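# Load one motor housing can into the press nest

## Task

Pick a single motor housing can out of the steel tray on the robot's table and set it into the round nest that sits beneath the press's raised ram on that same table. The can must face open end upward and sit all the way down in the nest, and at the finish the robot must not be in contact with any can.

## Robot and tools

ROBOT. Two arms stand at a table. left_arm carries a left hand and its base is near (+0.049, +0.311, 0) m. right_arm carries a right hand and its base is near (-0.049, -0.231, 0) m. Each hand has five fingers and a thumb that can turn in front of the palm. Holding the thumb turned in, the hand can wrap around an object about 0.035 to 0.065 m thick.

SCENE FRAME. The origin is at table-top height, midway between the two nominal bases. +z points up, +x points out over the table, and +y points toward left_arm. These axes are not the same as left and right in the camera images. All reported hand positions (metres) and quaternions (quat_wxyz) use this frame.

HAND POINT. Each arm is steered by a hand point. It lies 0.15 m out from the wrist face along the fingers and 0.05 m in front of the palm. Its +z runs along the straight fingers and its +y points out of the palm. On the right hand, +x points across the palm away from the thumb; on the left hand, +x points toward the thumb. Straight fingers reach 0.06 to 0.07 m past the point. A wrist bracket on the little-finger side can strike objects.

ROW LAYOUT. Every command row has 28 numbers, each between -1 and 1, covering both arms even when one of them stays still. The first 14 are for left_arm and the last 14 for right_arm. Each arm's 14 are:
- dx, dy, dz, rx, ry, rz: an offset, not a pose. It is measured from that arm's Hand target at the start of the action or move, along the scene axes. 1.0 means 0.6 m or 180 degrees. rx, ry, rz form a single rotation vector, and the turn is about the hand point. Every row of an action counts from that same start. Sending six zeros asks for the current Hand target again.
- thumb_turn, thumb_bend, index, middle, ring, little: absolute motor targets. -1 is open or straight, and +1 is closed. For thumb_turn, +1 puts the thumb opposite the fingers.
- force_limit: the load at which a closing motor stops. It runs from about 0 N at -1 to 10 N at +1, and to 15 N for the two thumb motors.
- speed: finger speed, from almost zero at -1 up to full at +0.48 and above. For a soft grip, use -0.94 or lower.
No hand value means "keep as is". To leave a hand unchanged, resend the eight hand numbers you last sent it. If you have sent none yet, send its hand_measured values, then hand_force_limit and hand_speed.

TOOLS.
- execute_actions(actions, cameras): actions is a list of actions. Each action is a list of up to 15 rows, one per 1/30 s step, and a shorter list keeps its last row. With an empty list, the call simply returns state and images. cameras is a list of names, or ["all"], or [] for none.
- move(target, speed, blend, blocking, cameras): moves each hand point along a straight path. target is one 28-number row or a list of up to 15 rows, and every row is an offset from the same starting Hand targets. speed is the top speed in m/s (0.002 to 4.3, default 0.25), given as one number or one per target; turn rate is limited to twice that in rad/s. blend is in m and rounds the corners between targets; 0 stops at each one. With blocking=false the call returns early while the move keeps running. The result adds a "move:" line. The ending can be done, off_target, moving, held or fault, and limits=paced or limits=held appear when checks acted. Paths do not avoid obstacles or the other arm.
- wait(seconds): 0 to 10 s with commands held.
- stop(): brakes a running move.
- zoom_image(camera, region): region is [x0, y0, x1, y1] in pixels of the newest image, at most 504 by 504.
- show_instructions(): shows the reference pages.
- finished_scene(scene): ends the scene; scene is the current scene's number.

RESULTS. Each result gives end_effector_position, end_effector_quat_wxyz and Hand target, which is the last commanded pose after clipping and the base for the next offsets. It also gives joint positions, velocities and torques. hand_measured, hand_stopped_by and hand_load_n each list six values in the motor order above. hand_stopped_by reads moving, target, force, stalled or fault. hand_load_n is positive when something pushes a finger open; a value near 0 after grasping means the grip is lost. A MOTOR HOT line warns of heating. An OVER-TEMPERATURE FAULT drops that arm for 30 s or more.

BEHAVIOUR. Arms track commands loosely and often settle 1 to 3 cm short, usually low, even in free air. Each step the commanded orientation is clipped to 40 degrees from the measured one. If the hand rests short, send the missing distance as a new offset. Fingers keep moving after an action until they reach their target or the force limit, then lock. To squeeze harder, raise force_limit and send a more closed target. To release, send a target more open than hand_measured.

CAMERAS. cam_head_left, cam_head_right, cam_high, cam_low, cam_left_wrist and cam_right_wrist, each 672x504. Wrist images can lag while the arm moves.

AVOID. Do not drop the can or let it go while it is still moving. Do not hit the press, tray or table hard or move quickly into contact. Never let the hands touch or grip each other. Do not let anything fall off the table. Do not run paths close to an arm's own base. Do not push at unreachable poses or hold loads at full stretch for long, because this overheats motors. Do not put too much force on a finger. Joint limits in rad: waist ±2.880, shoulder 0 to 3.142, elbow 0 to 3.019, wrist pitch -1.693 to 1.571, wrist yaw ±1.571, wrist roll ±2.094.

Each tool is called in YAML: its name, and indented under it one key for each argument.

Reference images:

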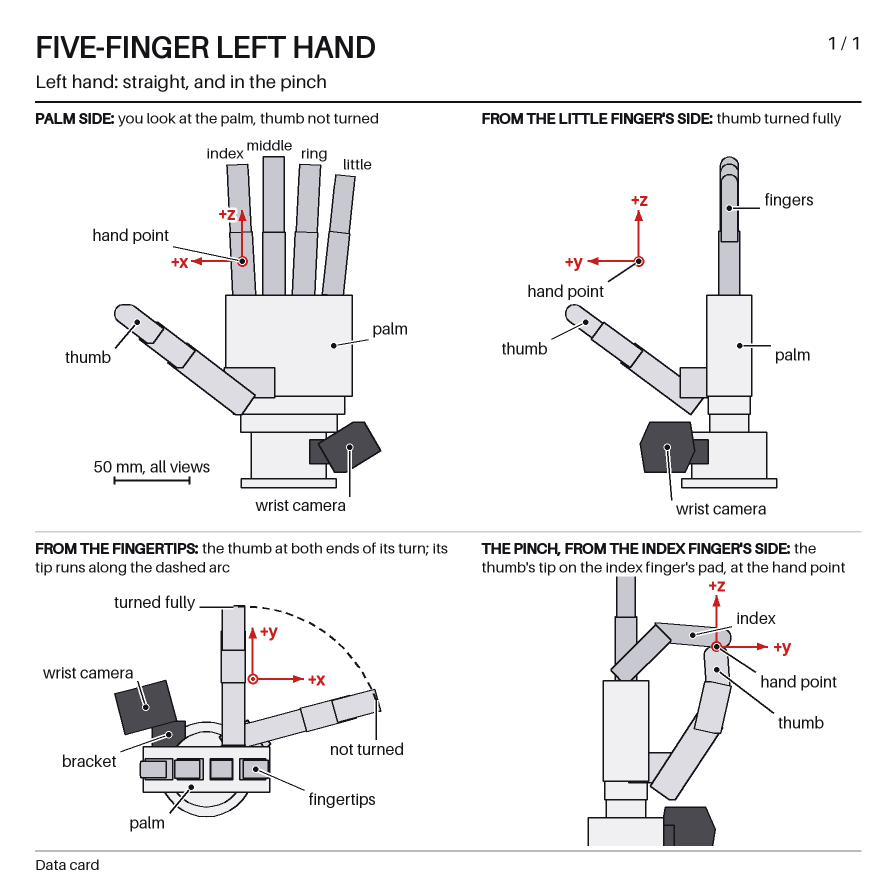

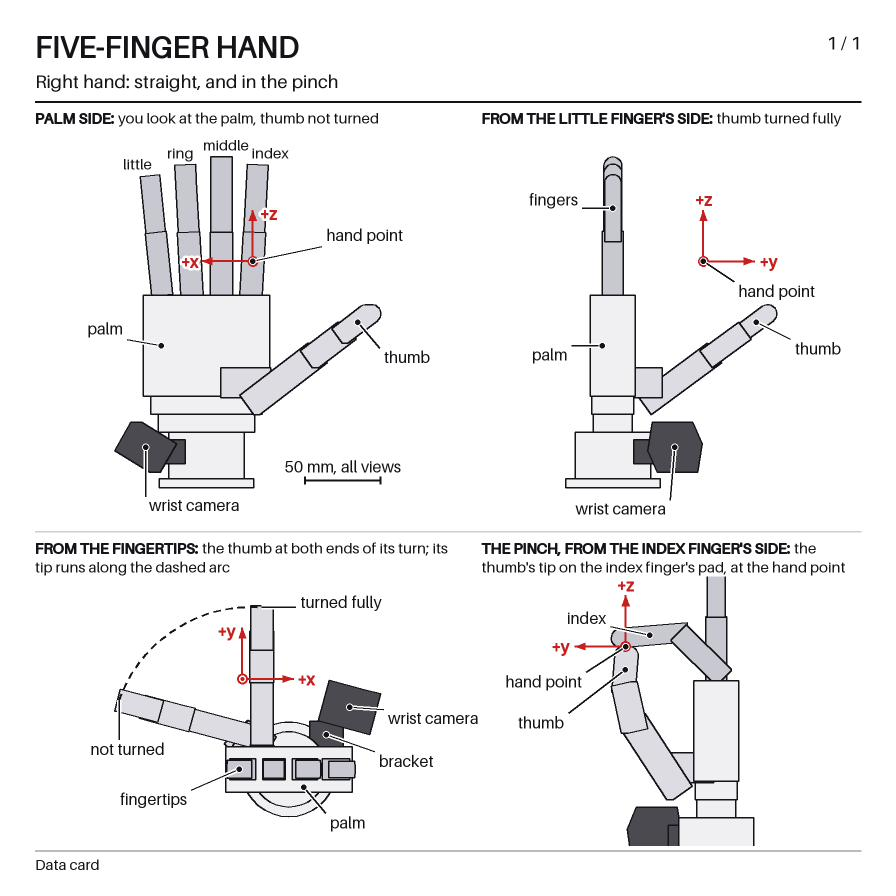

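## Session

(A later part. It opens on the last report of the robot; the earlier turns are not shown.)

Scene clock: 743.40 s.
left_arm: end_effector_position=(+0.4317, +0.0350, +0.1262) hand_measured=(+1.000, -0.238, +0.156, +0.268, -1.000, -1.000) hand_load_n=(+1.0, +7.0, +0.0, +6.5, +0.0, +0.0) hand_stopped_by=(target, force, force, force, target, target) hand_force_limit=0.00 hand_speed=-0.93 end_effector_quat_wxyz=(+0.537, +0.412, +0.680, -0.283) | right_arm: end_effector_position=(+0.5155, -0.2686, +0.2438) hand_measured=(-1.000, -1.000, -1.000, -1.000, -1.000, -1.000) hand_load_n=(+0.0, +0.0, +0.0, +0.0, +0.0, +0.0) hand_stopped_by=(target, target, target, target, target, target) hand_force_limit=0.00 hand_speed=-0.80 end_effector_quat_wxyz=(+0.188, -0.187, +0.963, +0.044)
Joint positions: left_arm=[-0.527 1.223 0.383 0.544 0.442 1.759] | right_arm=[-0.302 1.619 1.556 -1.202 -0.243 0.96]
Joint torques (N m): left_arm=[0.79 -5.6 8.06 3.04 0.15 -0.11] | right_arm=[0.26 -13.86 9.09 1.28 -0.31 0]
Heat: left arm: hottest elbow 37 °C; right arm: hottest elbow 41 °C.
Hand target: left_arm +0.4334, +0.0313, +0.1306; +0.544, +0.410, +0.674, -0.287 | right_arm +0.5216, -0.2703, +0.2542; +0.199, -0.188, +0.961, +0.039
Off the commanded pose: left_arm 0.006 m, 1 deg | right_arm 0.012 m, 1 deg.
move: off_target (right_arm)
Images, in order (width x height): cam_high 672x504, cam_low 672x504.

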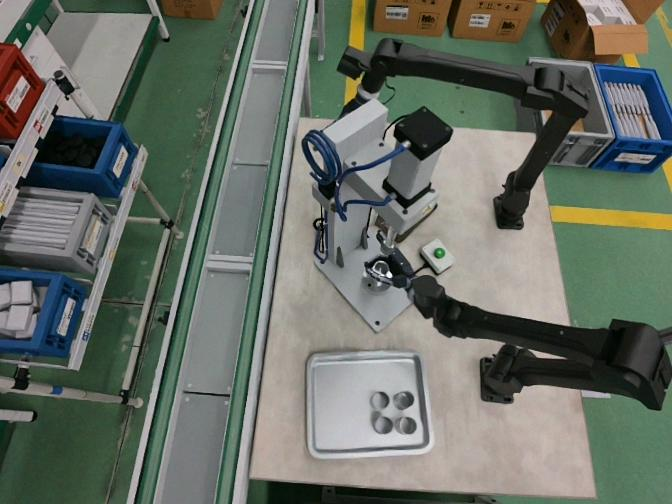

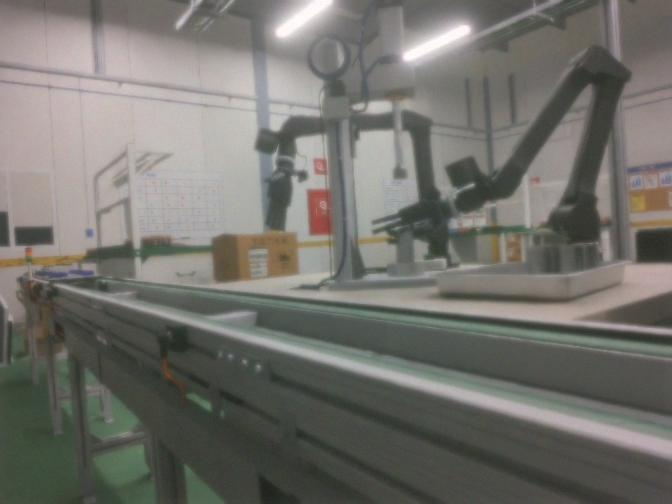

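move:
  target: [-0.002,0.001,-0.025,0,0,0,1,0.2,0.3,0.4,-1,-1,0.0,-0.93,0,0,0,0,0,0,-1,-1,-1,-1,-1,-1,0,-0.8]
  speed: 0.05
  cameras: ["cam_high","cam_low"]

zoom_image:
  camera: "cam_high"
  region: [355, 255, 400, 300]

zoom_image:
  camera: "cam_low"
  region: [380, 210, 440, 285]

Scene clock: 760.57 s.
left_arm: end_effector_position=(+0.4305, +0.0327, +0.1148) hand_measured=(+1.000, -0.238, +0.156, +0.268, -1.000, -1.000) hand_load_n=(+1.0, +7.0, +0.0, +6.5, +0.0, +0.0) hand_stopped_by=(target, force, force, force, target, target) hand_force_limit=0.00 hand_speed=-0.93 end_effector_quat_wxyz=(+0.539, +0.413, +0.676, -0.286) | right_arm: end_effector_position=(+0.5155, -0.2686, +0.2438) hand_measured=(-1.000, -1.000, -1.000, -1.000, -1.000, -1.000) hand_load_n=(+0.0, +0.0, +0.0, +0.0, +0.0, +0.0) hand_stopped_by=(target, target, target, target, target, target) hand_force_limit=0.00 hand_speed=-0.80 end_effector_quat_wxyz=(+0.188, -0.187, +0.963, +0.044)
Joint positions: left_arm=[-0.531 1.274 0.366 0.623 0.444 1.758] | right_arm=[-0.302 1.619 1.556 -1.202 -0.243 0.96]
Joint torques (N m): left_arm=[1.44 -5.6 7.25 2.89 0.01 -0.08] | right_arm=[-0.03 -13.74 9.1 1.25 -0.3 -0.02]
Heat: left arm: hottest elbow 37 °C; right arm: hottest elbow 42 °C.
Hand target: left_arm +0.4322, +0.0320, +0.1155; +0.544, +0.410, +0.674, -0.287 | right_arm +0.5216, -0.2703, +0.2542; +0.199, -0.188, +0.961, +0.039
Off the commanded pose: left_arm 0.002 m, 1 deg | right_arm 0.012 m, 1 deg.
move: off_target (right_arm)
Images, in order (width x height): cam_high 672x504, cam_low 672x504.

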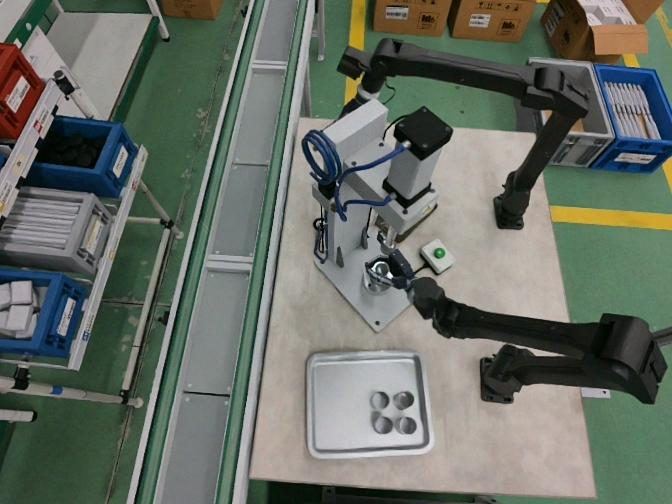

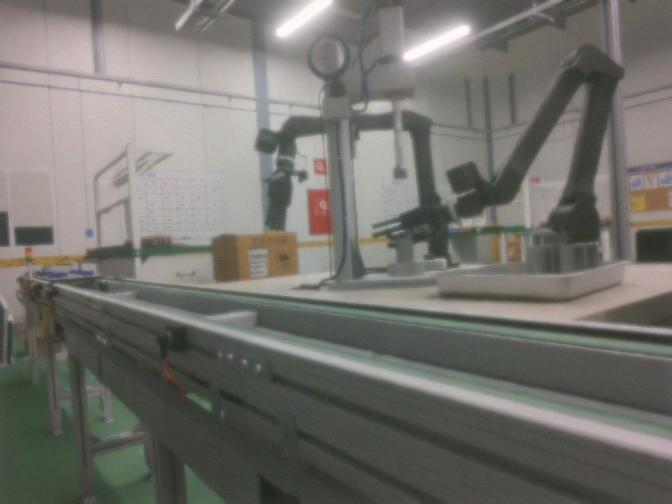

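Scaled by 11.200 from the camera's 672x504 image, which has a finer 960x720 frame.

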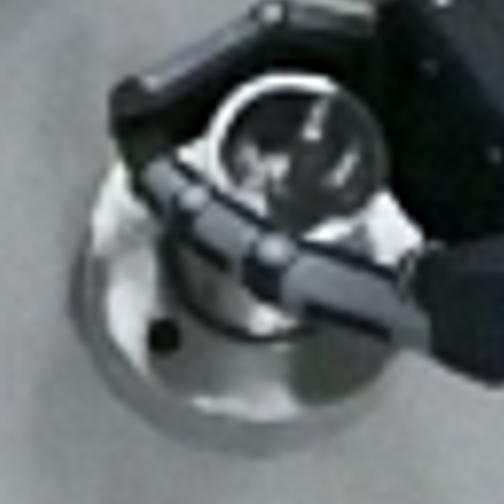

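Scaled by 6.720 from the camera's 672x504 image, which has a finer 960x720 frame.

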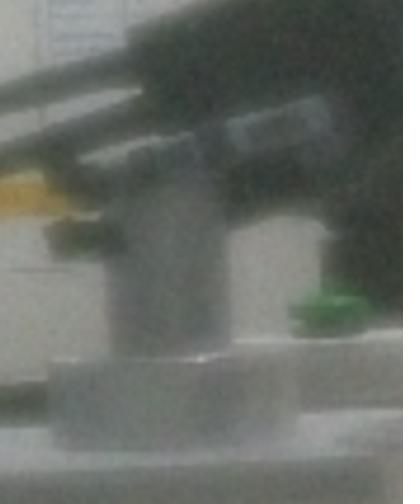

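move:
  target: [0.001,0.001,-0.028,0,0,0,1,0.2,0.3,0.4,-1,-1,0.0,-0.93,0,0,0,0,0,0,-1,-1,-1,-1,-1,-1,0,-0.8]
  speed: 0.05
  cameras: ["cam_high","cam_low","cam_left_wrist"]

zoom_image:
  camera: "cam_high"
  region: [355, 255, 400, 300]

zoom_image:
  camera: "cam_low"
  region: [380, 210, 440, 285]

Scene clock: 769.17 s.
left_arm: end_effector_position=(+0.4322, +0.0312, +0.1068) hand_measured=(+1.000, -0.238, +0.156, +0.268, -1.000, -1.000) hand_load_n=(+1.0, +7.0, +0.0, +6.5, +0.0, +0.0) hand_stopped_by=(target, force, force, force, target, target) hand_force_limit=0.00 hand_speed=-0.93 end_effector_quat_wxyz=(+0.548, +0.413, +0.669, -0.287) | right_arm: end_effector_position=(+0.5155, -0.2686, +0.2438) hand_measured=(-1.000, -1.000, -1.000, -1.000, -1.000, -1.000) hand_load_n=(+0.0, -0.5, +0.0, +0.0, +0.0, +0.0) hand_stopped_by=(target, target, target, target, target, target) hand_force_limit=0.00 hand_speed=-0.80 end_effector_quat_wxyz=(+0.188, -0.187, +0.963, +0.044)
Joint positions: left_arm=[-0.531 1.331 0.353 0.714 0.446 1.757] | right_arm=[-0.302 1.619 1.556 -1.202 -0.243 0.96]
Joint torques (N m): left_arm=[1.73 -4.6 6.48 2.59 0.06 -0.06] | right_arm=[0.5 -13.74 9.11 1.16 -0.31 -0.03]
Heat: left arm: hottest elbow 36 °C; right arm: hottest elbow 42 °C.
Hand target: left_arm +0.4327, +0.0327, +0.0986; +0.544, +0.410, +0.674, -0.287 | right_arm +0.5216, -0.2703, +0.2542; +0.199, -0.188, +0.961, +0.039
Off the commanded pose: left_arm 0.008 m, 1 deg | right_arm 0.012 m, 1 deg.
move: off_target (right_arm)
camera_calibration:
cam_left_wrist: T_world_to_cam=[[-0.838178, -0.414138, -0.354891, 0.417364], [-0.104595, 0.760681, -0.640643, 0.0885026], [0.535274, -0.499853, -0.680903, -0.0236244], [0, 0, 0, 1]] pos_world=[0.371728, 0.0937155, 0.188731]
Images, in order (width x height): cam_high 672x504, cam_low 672x504, cam_left_wrist 672x504.

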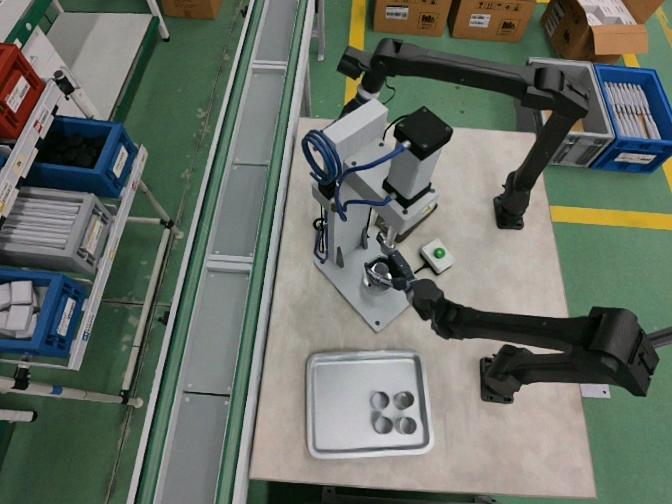

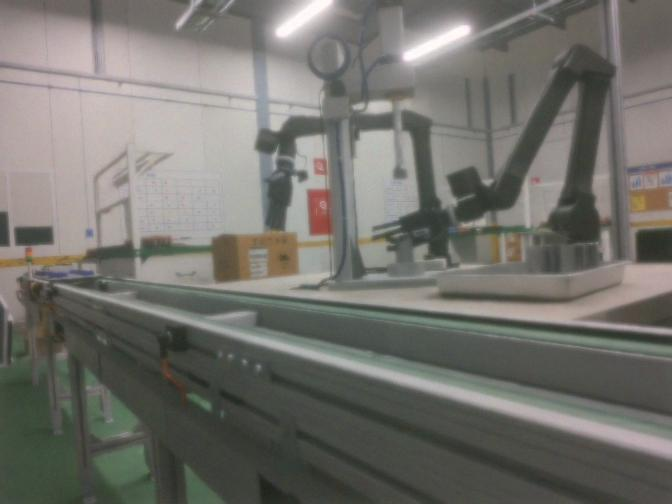

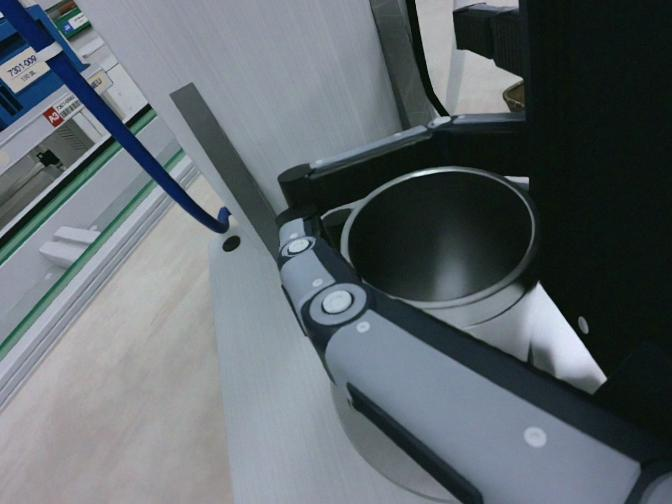

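Scaled by 11.200 from the camera's 672x504 image, which has a finer 960x720 frame.

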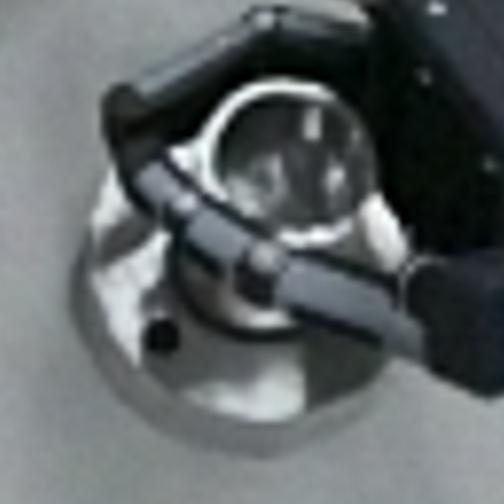

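Scaled by 6.720 from the camera's 672x504 image, which has a finer 960x720 frame.

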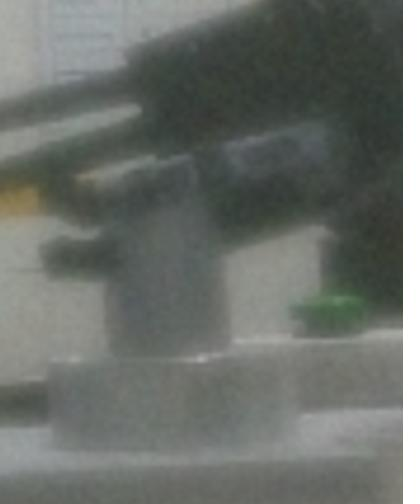

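move:
  target: [0.001,0.001,-0.025,0,0.008,0,1,0.2,0.3,0.4,-1,-1,0.0,-0.93,0,0,0,0,0,0,-1,-1,-1,-1,-1,-1,0,-0.8]
  speed: 0.05
  cameras: ["cam_high","cam_low"]

zoom_image:
  camera: "cam_high"
  region: [355, 255, 400, 300]

zoom_image:
  camera: "cam_low"
  region: [380, 210, 440, 285]

Scene clock: 784.73 s.
left_arm: end_effector_position=(+0.4329, +0.0291, +0.1060) hand_measured=(+1.000, -0.238, +0.156, +0.268, -1.000, -1.000) hand_load_n=(+0.0, +8.0, +0.0, +6.0, +0.0, +0.0) hand_stopped_by=(target, force, force, force, target, target) hand_force_limit=0.00 hand_speed=-0.93 end_effector_quat_wxyz=(+0.554, +0.412, +0.662, -0.293) | right_arm: end_effector_position=(+0.5155, -0.2686, +0.2438) hand_measured=(-1.000, -1.000, -1.000, -1.000, -1.000, -1.000) hand_load_n=(+0.0, +0.0, +0.0, +0.0, +0.0, +0.0) hand_stopped_by=(target, target, target, target, target, target) hand_force_limit=0.00 hand_speed=-0.80 end_effector_quat_wxyz=(+0.188, -0.187, +0.963, +0.044)
Joint positions: left_arm=[-0.529 1.358 0.348 0.767 0.457 1.75] | right_arm=[-0.302 1.619 1.556 -1.202 -0.243 0.96]
Joint torques (N m): left_arm=[1.96 -3.02 6.28 1.95 -0.03 -0.12] | right_arm=[0.15 -13.63 9.18 1.33 -0.32 -0.02]
Heat: left arm: hottest elbow 36 °C; right arm: hottest elbow 42 °C.
Hand target: left_arm +0.4334, +0.0333, +0.0836; +0.535, +0.406, +0.681, -0.292 | right_arm +0.5216, -0.2703, +0.2542; +0.199, -0.188, +0.961, +0.039
Off the commanded pose: left_arm 0.023 m, 3 deg | right_arm 0.012 m, 1 deg.
move: off_target (left_arm, right_arm)
Images, in order (width x height): cam_high 672x504, cam_low 672x504.

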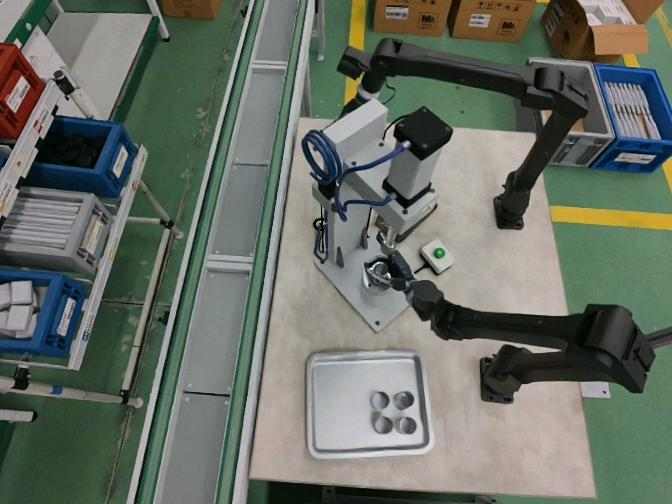

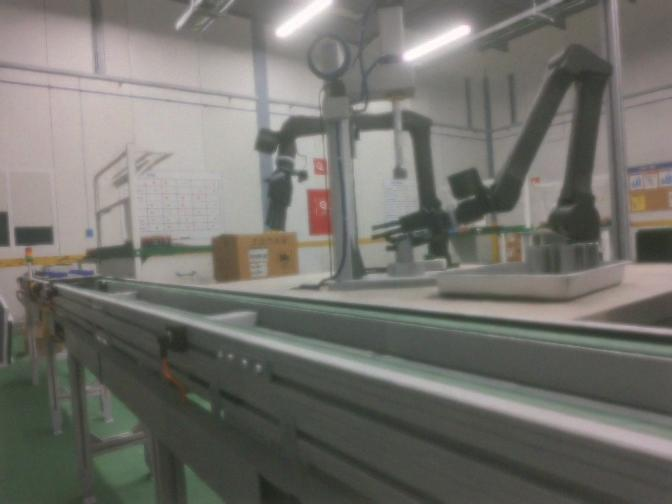

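Scaled by 11.200 from the camera's 672x504 image, which has a finer 960x720 frame.

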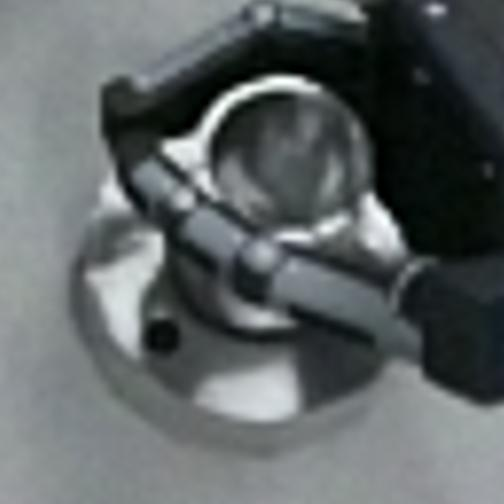

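Scaled by 6.720 from the camera's 672x504 image, which has a finer 960x720 frame.

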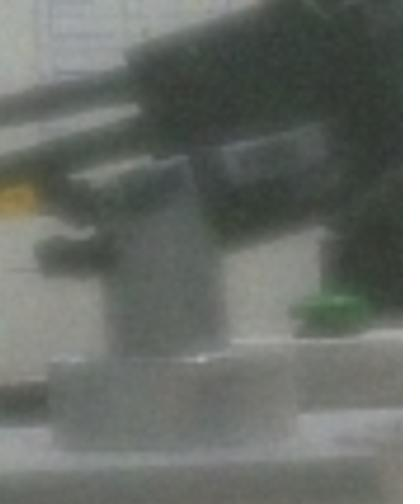

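move:
  target: [0,0.005,0.033,0,0,0,1,0.2,0.3,0.4,-1,-1,0.0,-0.93,0,0,0,0,0,0,-1,-1,-1,-1,-1,-1,0,-0.8]
  speed: 0.05
  cameras: ["cam_high","cam_low","cam_left_wrist"]

zoom_image:
  camera: "cam_high"
  region: [355, 255, 400, 300]

zoom_image:
  camera: "cam_low"
  region: [380, 210, 440, 285]

Scene clock: 820.67 s.
left_arm: end_effector_position=(+0.4302, +0.0345, +0.1010) hand_measured=(+1.000, -0.238, +0.156, +0.268, -1.000, -1.000) hand_load_n=(+1.0, +7.0, +3.5, +6.5, +0.0, +0.0) hand_stopped_by=(target, force, force, force, target, target) hand_force_limit=0.00 hand_speed=-0.93 end_effector_quat_wxyz=(+0.537, +0.411, +0.677, -0.291) | right_arm: end_effector_position=(+0.5155, -0.2686, +0.2438) hand_measured=(-1.000, -1.000, -1.000, -1.000, -1.000, -1.000) hand_load_n=(+0.0, +0.0, +0.0, +0.0, +0.0, -0.5) hand_stopped_by=(target, target, target, target, target, target) hand_force_limit=0.00 hand_speed=-0.80 end_effector_quat_wxyz=(+0.188, -0.187, +0.963, +0.044)
Joint positions: left_arm=[-0.522 1.325 0.351 0.688 0.459 1.75] | right_arm=[-0.302 1.619 1.556 -1.202 -0.243 0.96]
Joint torques (N m): left_arm=[1.9 -7.53 7.64 1.16 0.27 -0.09] | right_arm=[0.38 -13.74 9.21 1.17 -0.31 -0.03]
Heat: left arm: hottest elbow 35 °C; right arm: hottest elbow 42 °C.
Hand target: left_arm +0.4334, +0.0362, +0.1035; +0.535, +0.407, +0.680, -0.292 | right_arm +0.5216, -0.2703, +0.2542; +0.199, -0.188, +0.961, +0.039
Off the commanded pose: left_arm 0.004 m, 1 deg | right_arm 0.012 m, 1 deg.
move: off_target (right_arm)
camera_calibration:
cam_left_wrist: T_world_to_cam=[[-0.848166, -0.410931, -0.334291, 0.417026], [-0.12083, 0.764499, -0.633199, 0.0882175], [0.515766, -0.496665, -0.698075, -0.0147304], [0, 0, 0, 1]] pos_world=[0.371964, 0.0966108, 0.184984]
Images, in order (width x height): cam_high 672x504, cam_low 672x504, cam_left_wrist 672x504.

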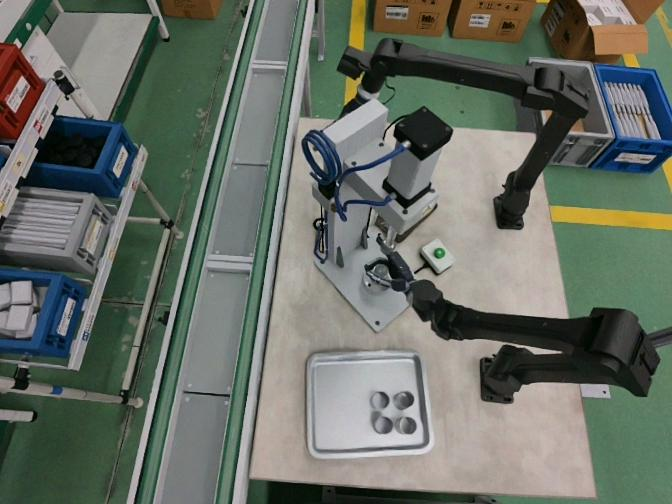

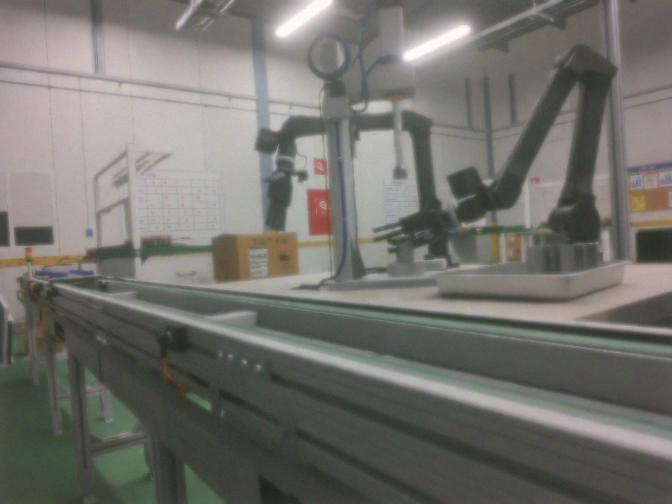

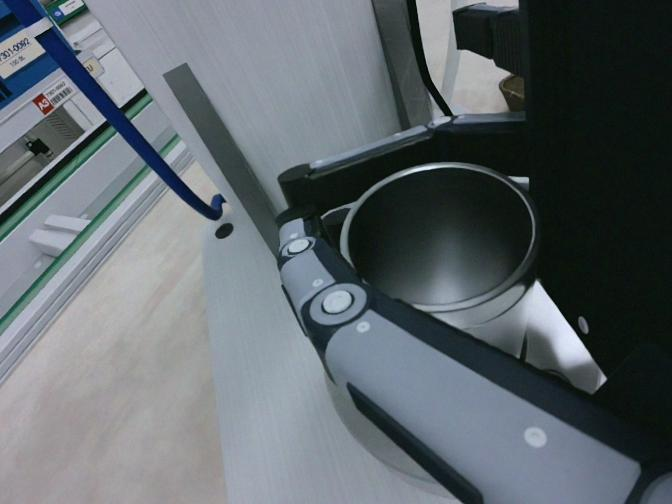

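Scaled by 11.200 from the camera's 672x504 image, which has a finer 960x720 frame.

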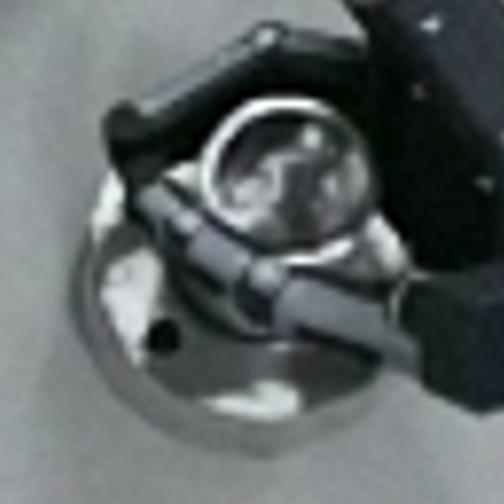

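Scaled by 6.720 from the camera's 672x504 image, which has a finer 960x720 frame.

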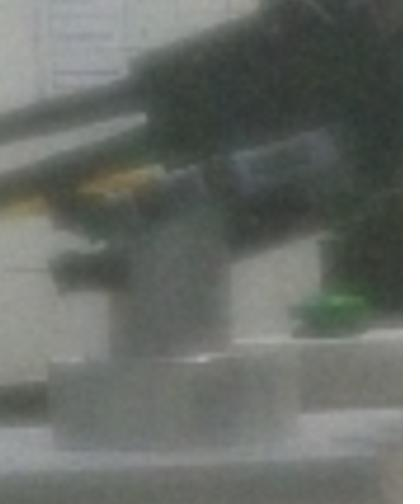

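move:
  target: [0,0.004,-0.022,0,0,0,1,0.2,0.3,0.4,-1,-1,0.0,-0.93,0,0,0,0,0,0,-1,-1,-1,-1,-1,-1,0,-0.8]
  speed: 0.05
  cameras: ["cam_high","cam_low"]

zoom_image:
  camera: "cam_high"
  region: [355, 255, 400, 300]

zoom_image:
  camera: "cam_low"
  region: [380, 210, 440, 285]

Scene clock: 828.63 s.
left_arm: end_effector_position=(+0.4320, +0.0334, +0.1005) hand_measured=(+1.000, -0.238, +0.156, +0.268, -1.000, -1.000) hand_load_n=(+0.5, +6.5, +0.0, +6.5, +0.0, +0.0) hand_stopped_by=(target, force, force, force, target, target) hand_force_limit=0.00 hand_speed=-0.93 end_effector_quat_wxyz=(+0.541, +0.412, +0.672, -0.294) | right_arm: end_effector_position=(+0.5155, -0.2686, +0.2438) hand_measured=(-1.000, -1.000, -1.000, -1.000, -1.000, -1.000) hand_load_n=(+0.0, +0.0, +0.0, +0.0, +0.0, +0.0) hand_stopped_by=(target, target, target, target, target, target) hand_force_limit=0.00 hand_speed=-0.80 end_effector_quat_wxyz=(+0.188, -0.187, +0.963, +0.044)
Joint positions: left_arm=[-0.518 1.344 0.351 0.718 0.469 1.75] | right_arm=[-0.302 1.619 1.556 -1.202 -0.243 0.96]
Joint torques (N m): left_arm=[2.26 -4.89 6.15 2.51 0.16 -0.07] | right_arm=[0.26 -13.57 9.24 1.22 -0.3 -0.02]
Heat: left arm: hottest elbow 35 °C; right arm: hottest elbow 42 °C.
Hand target: left_arm +0.4335, +0.0386, +0.0904; +0.535, +0.406, +0.680, -0.292 | right_arm +0.5216, -0.2703, +0.2542; +0.199, -0.188, +0.961, +0.039
Off the commanded pose: left_arm 0.012 m, 1 deg | right_arm 0.012 m, 1 deg.
move: off_target (left_arm, right_arm)
Images, in order (width x height): cam_high 672x504, cam_low 672x504.

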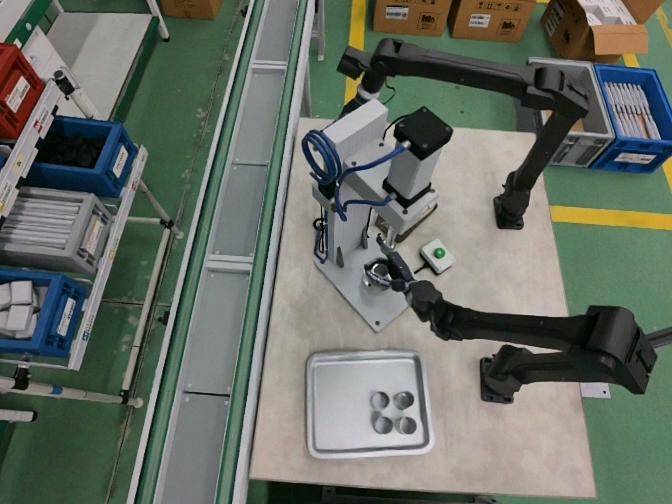

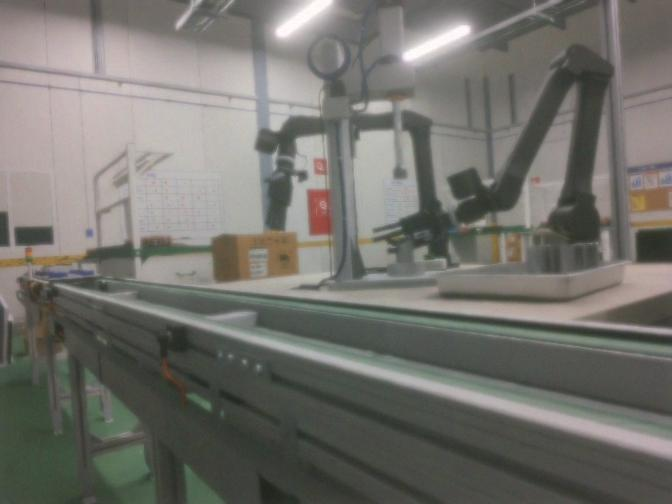

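Scaled by 11.200 from the camera's 672x504 image, which has a finer 960x720 frame.

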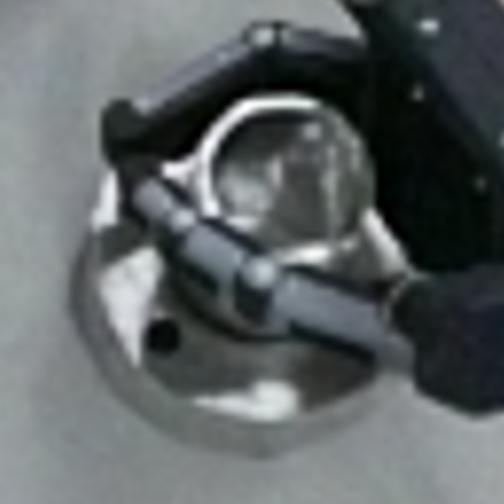

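Scaled by 6.720 from the camera's 672x504 image, which has a finer 960x720 frame.

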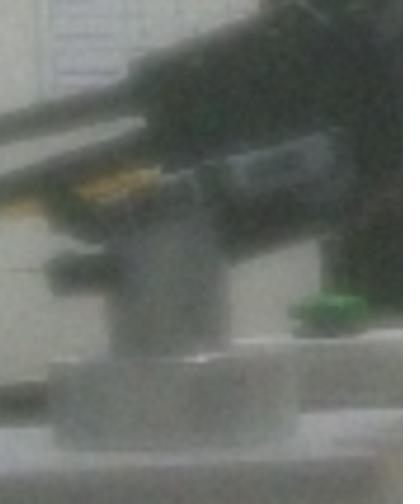

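move:
  target: [0,0,0.015,0,0,0,1,0.2,0.3,0.4,-1,-1,0.0,-0.93,0,0,0,0,0,0,-1,-1,-1,-1,-1,-1,0,-0.8]
  speed: 0.05

execute_actions:
  actions:
    - [[0,0,0,0,0,0,1,-0.6,-0.25,-0.25,-1,-1,0.0,-0.75,0,0,0,0,0,0,-1,-1,-1,-1,-1,-1,0,-0.8]]
  cameras: ["cam_left_wrist","cam_high","cam_low","cam_head_right"]

zoom_image:
  camera: "cam_high"
  region: [355, 255, 400, 300]

zoom_image:
  camera: "cam_low"
  region: [380, 210, 440, 285]

Scene clock: 845.23 s.
left_arm: end_effector_position=(+0.4313, +0.0341, +0.1003) hand_measured=(+1.000, -0.238, +0.156, +0.268, -1.000, -1.000) hand_load_n=(+1.0, +7.0, +1.0, +6.5, +0.0, +0.0) hand_stopped_by=(target, force, force, force, target, target) hand_force_limit=0.00 hand_speed=-0.93 end_effector_quat_wxyz=(+0.538, +0.412, +0.674, -0.293) | right_arm: end_effector_position=(+0.5155, -0.2686, +0.2438) hand_measured=(-1.000, -1.000, -1.000, -1.000, -1.000, -1.000) hand_load_n=(+0.0, +0.0, +0.0, +0.0, +0.0, +0.0) hand_stopped_by=(target, target, target, target, target, target) hand_force_limit=0.00 hand_speed=-0.80 end_effector_quat_wxyz=(+0.188, -0.187, +0.963, +0.044)
Joint positions: left_arm=[-0.517 1.337 0.351 0.704 0.469 1.75] | right_arm=[-0.302 1.619 1.556 -1.202 -0.243 0.96]
Joint torques (N m): left_arm=[2.26 -7.36 6.93 1.29 0.16 -0.08] | right_arm=[0.44 -14.1 9.2 1.28 -0.32 -0.05]
Heat: left arm: hottest elbow 35 °C; right arm: hottest elbow 42 °C.
Hand target: left_arm +0.4334, +0.0386, +0.0994; +0.535, +0.407, +0.680, -0.292 | right_arm +0.5216, -0.2703, +0.2542; +0.199, -0.188, +0.961, +0.039
Off the commanded pose: left_arm 0.005 m, 1 deg | right_arm 0.012 m, 1 deg.
move: off_target (right_arm)

Scene clock: 846.53 s.
left_arm: end_effector_position=(+0.4316, +0.0354, +0.0991) hand_measured=(+1.000, -0.600, -0.250, -0.250, -1.000, -1.000) hand_load_n=(+0.0, +0.0, +0.0, +0.0, +0.0, +0.0) hand_stopped_by=(target, target, target, target, target, target) hand_force_limit=0.00 hand_speed=-0.75 end_effector_quat_wxyz=(+0.537, +0.411, +0.676, -0.293) | right_arm: end_effector_position=(+0.5155, -0.2686, +0.2438) hand_measured=(-1.000, -1.000, -1.000, -1.000, -1.000, -1.000) hand_load_n=(+0.0, +0.0, +0.0, +0.0, +0.0, +0.0) hand_stopped_by=(target, target, target, target, target, target) hand_force_limit=0.00 hand_speed=-0.80 end_effector_quat_wxyz=(+0.188, -0.187, +0.963, +0.044)
Joint positions: left_arm=[-0.515 1.336 0.351 0.699 0.469 1.75] | right_arm=[-0.302 1.619 1.556 -1.202 -0.243 0.96]
Joint torques (N m): left_arm=[1.85 -7.41 6.93 1.52 0.18 -0.08] | right_arm=[0.56 -13.86 9.13 1.26 -0.31 -0.01]
Heat: left arm: hottest elbow 35 °C; right arm: hottest elbow 42 °C.
Hand target: left_arm +0.4334, +0.0385, +0.0993; +0.535, +0.407, +0.680, -0.292 | right_arm +0.5216, -0.2703, +0.2542; +0.199, -0.188, +0.961, +0.039
Off the commanded pose: left_arm 0.004 m, 1 deg | right_arm 0.012 m, 1 deg.
Step readings (end_effector_position of left_arm | right_arm):
0: (+0.4313, +0.0341, +0.1003) | (+0.5155, -0.2686, +0.2438)
1: (+0.4313, +0.0341, +0.1003) | (+0.5155, -0.2686, +0.2438)
2: (+0.4313, +0.0341, +0.1003) | (+0.5155, -0.2686, +0.2438)
4: (+0.4313, +0.0341, +0.1005) | (+0.5155, -0.2686, +0.2438)
8: (+0.4315, +0.0352, +0.0993) | (+0.5155, -0.2686, +0.2438)
15: (+0.4316, +0.0354, +0.0991) | (+0.5155, -0.2686, +0.2438)
camera_calibration:
cam_left_wrist: T_world_to_cam=[[-0.849367, -0.410057, -0.332308, 0.418213], [-0.120062, 0.763209, -0.634899, 0.0863745], [0.513965, -0.499365, -0.697477, -0.0155224], [0, 0, 0, 1]] pos_world=[0.373565, 0.0978181, 0.182988]
Images, in order (width x height): cam_head_right 672x504, cam_high 672x504, cam_low 672x504, cam_left_wrist 672x504.

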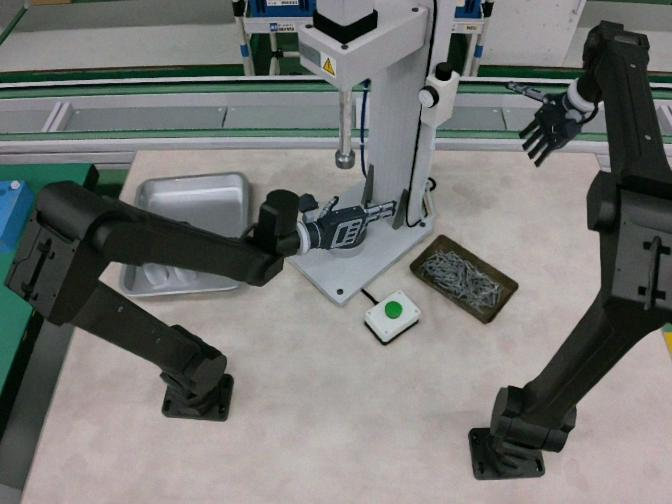

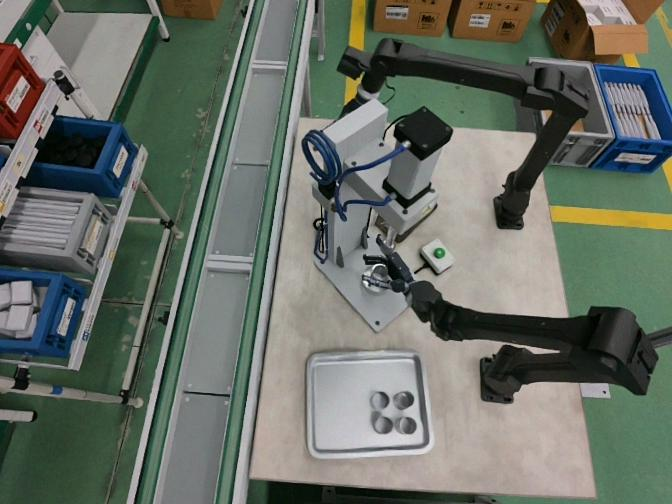

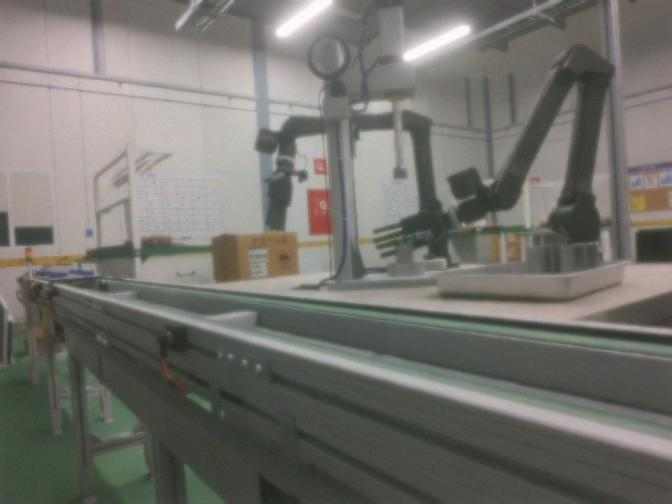

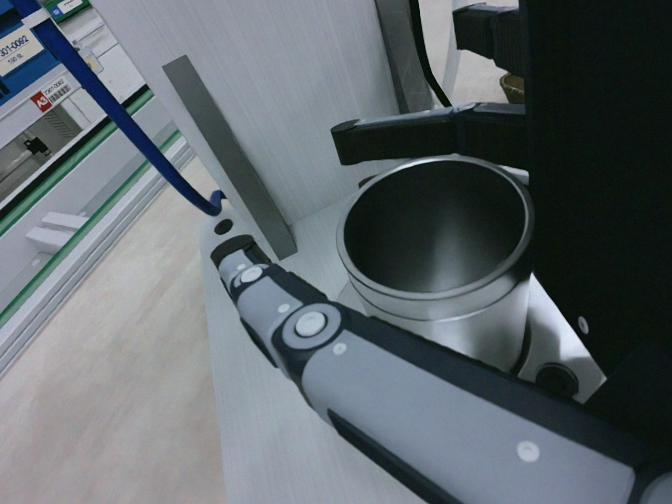

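Scaled by 11.200 from the camera's 672x504 image, which has a finer 960x720 frame.

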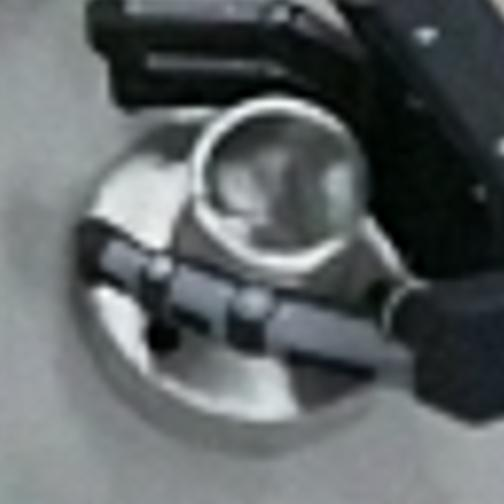

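Scaled by 6.720 from the camera's 672x504 image, which has a finer 960x720 frame.

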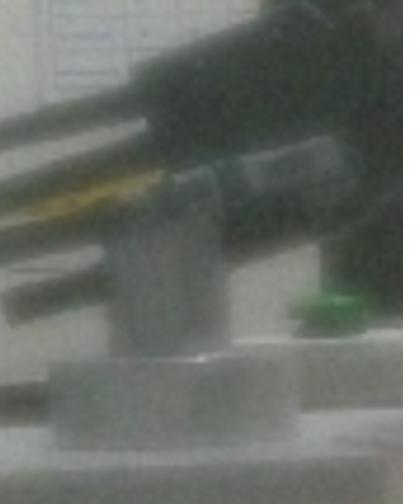

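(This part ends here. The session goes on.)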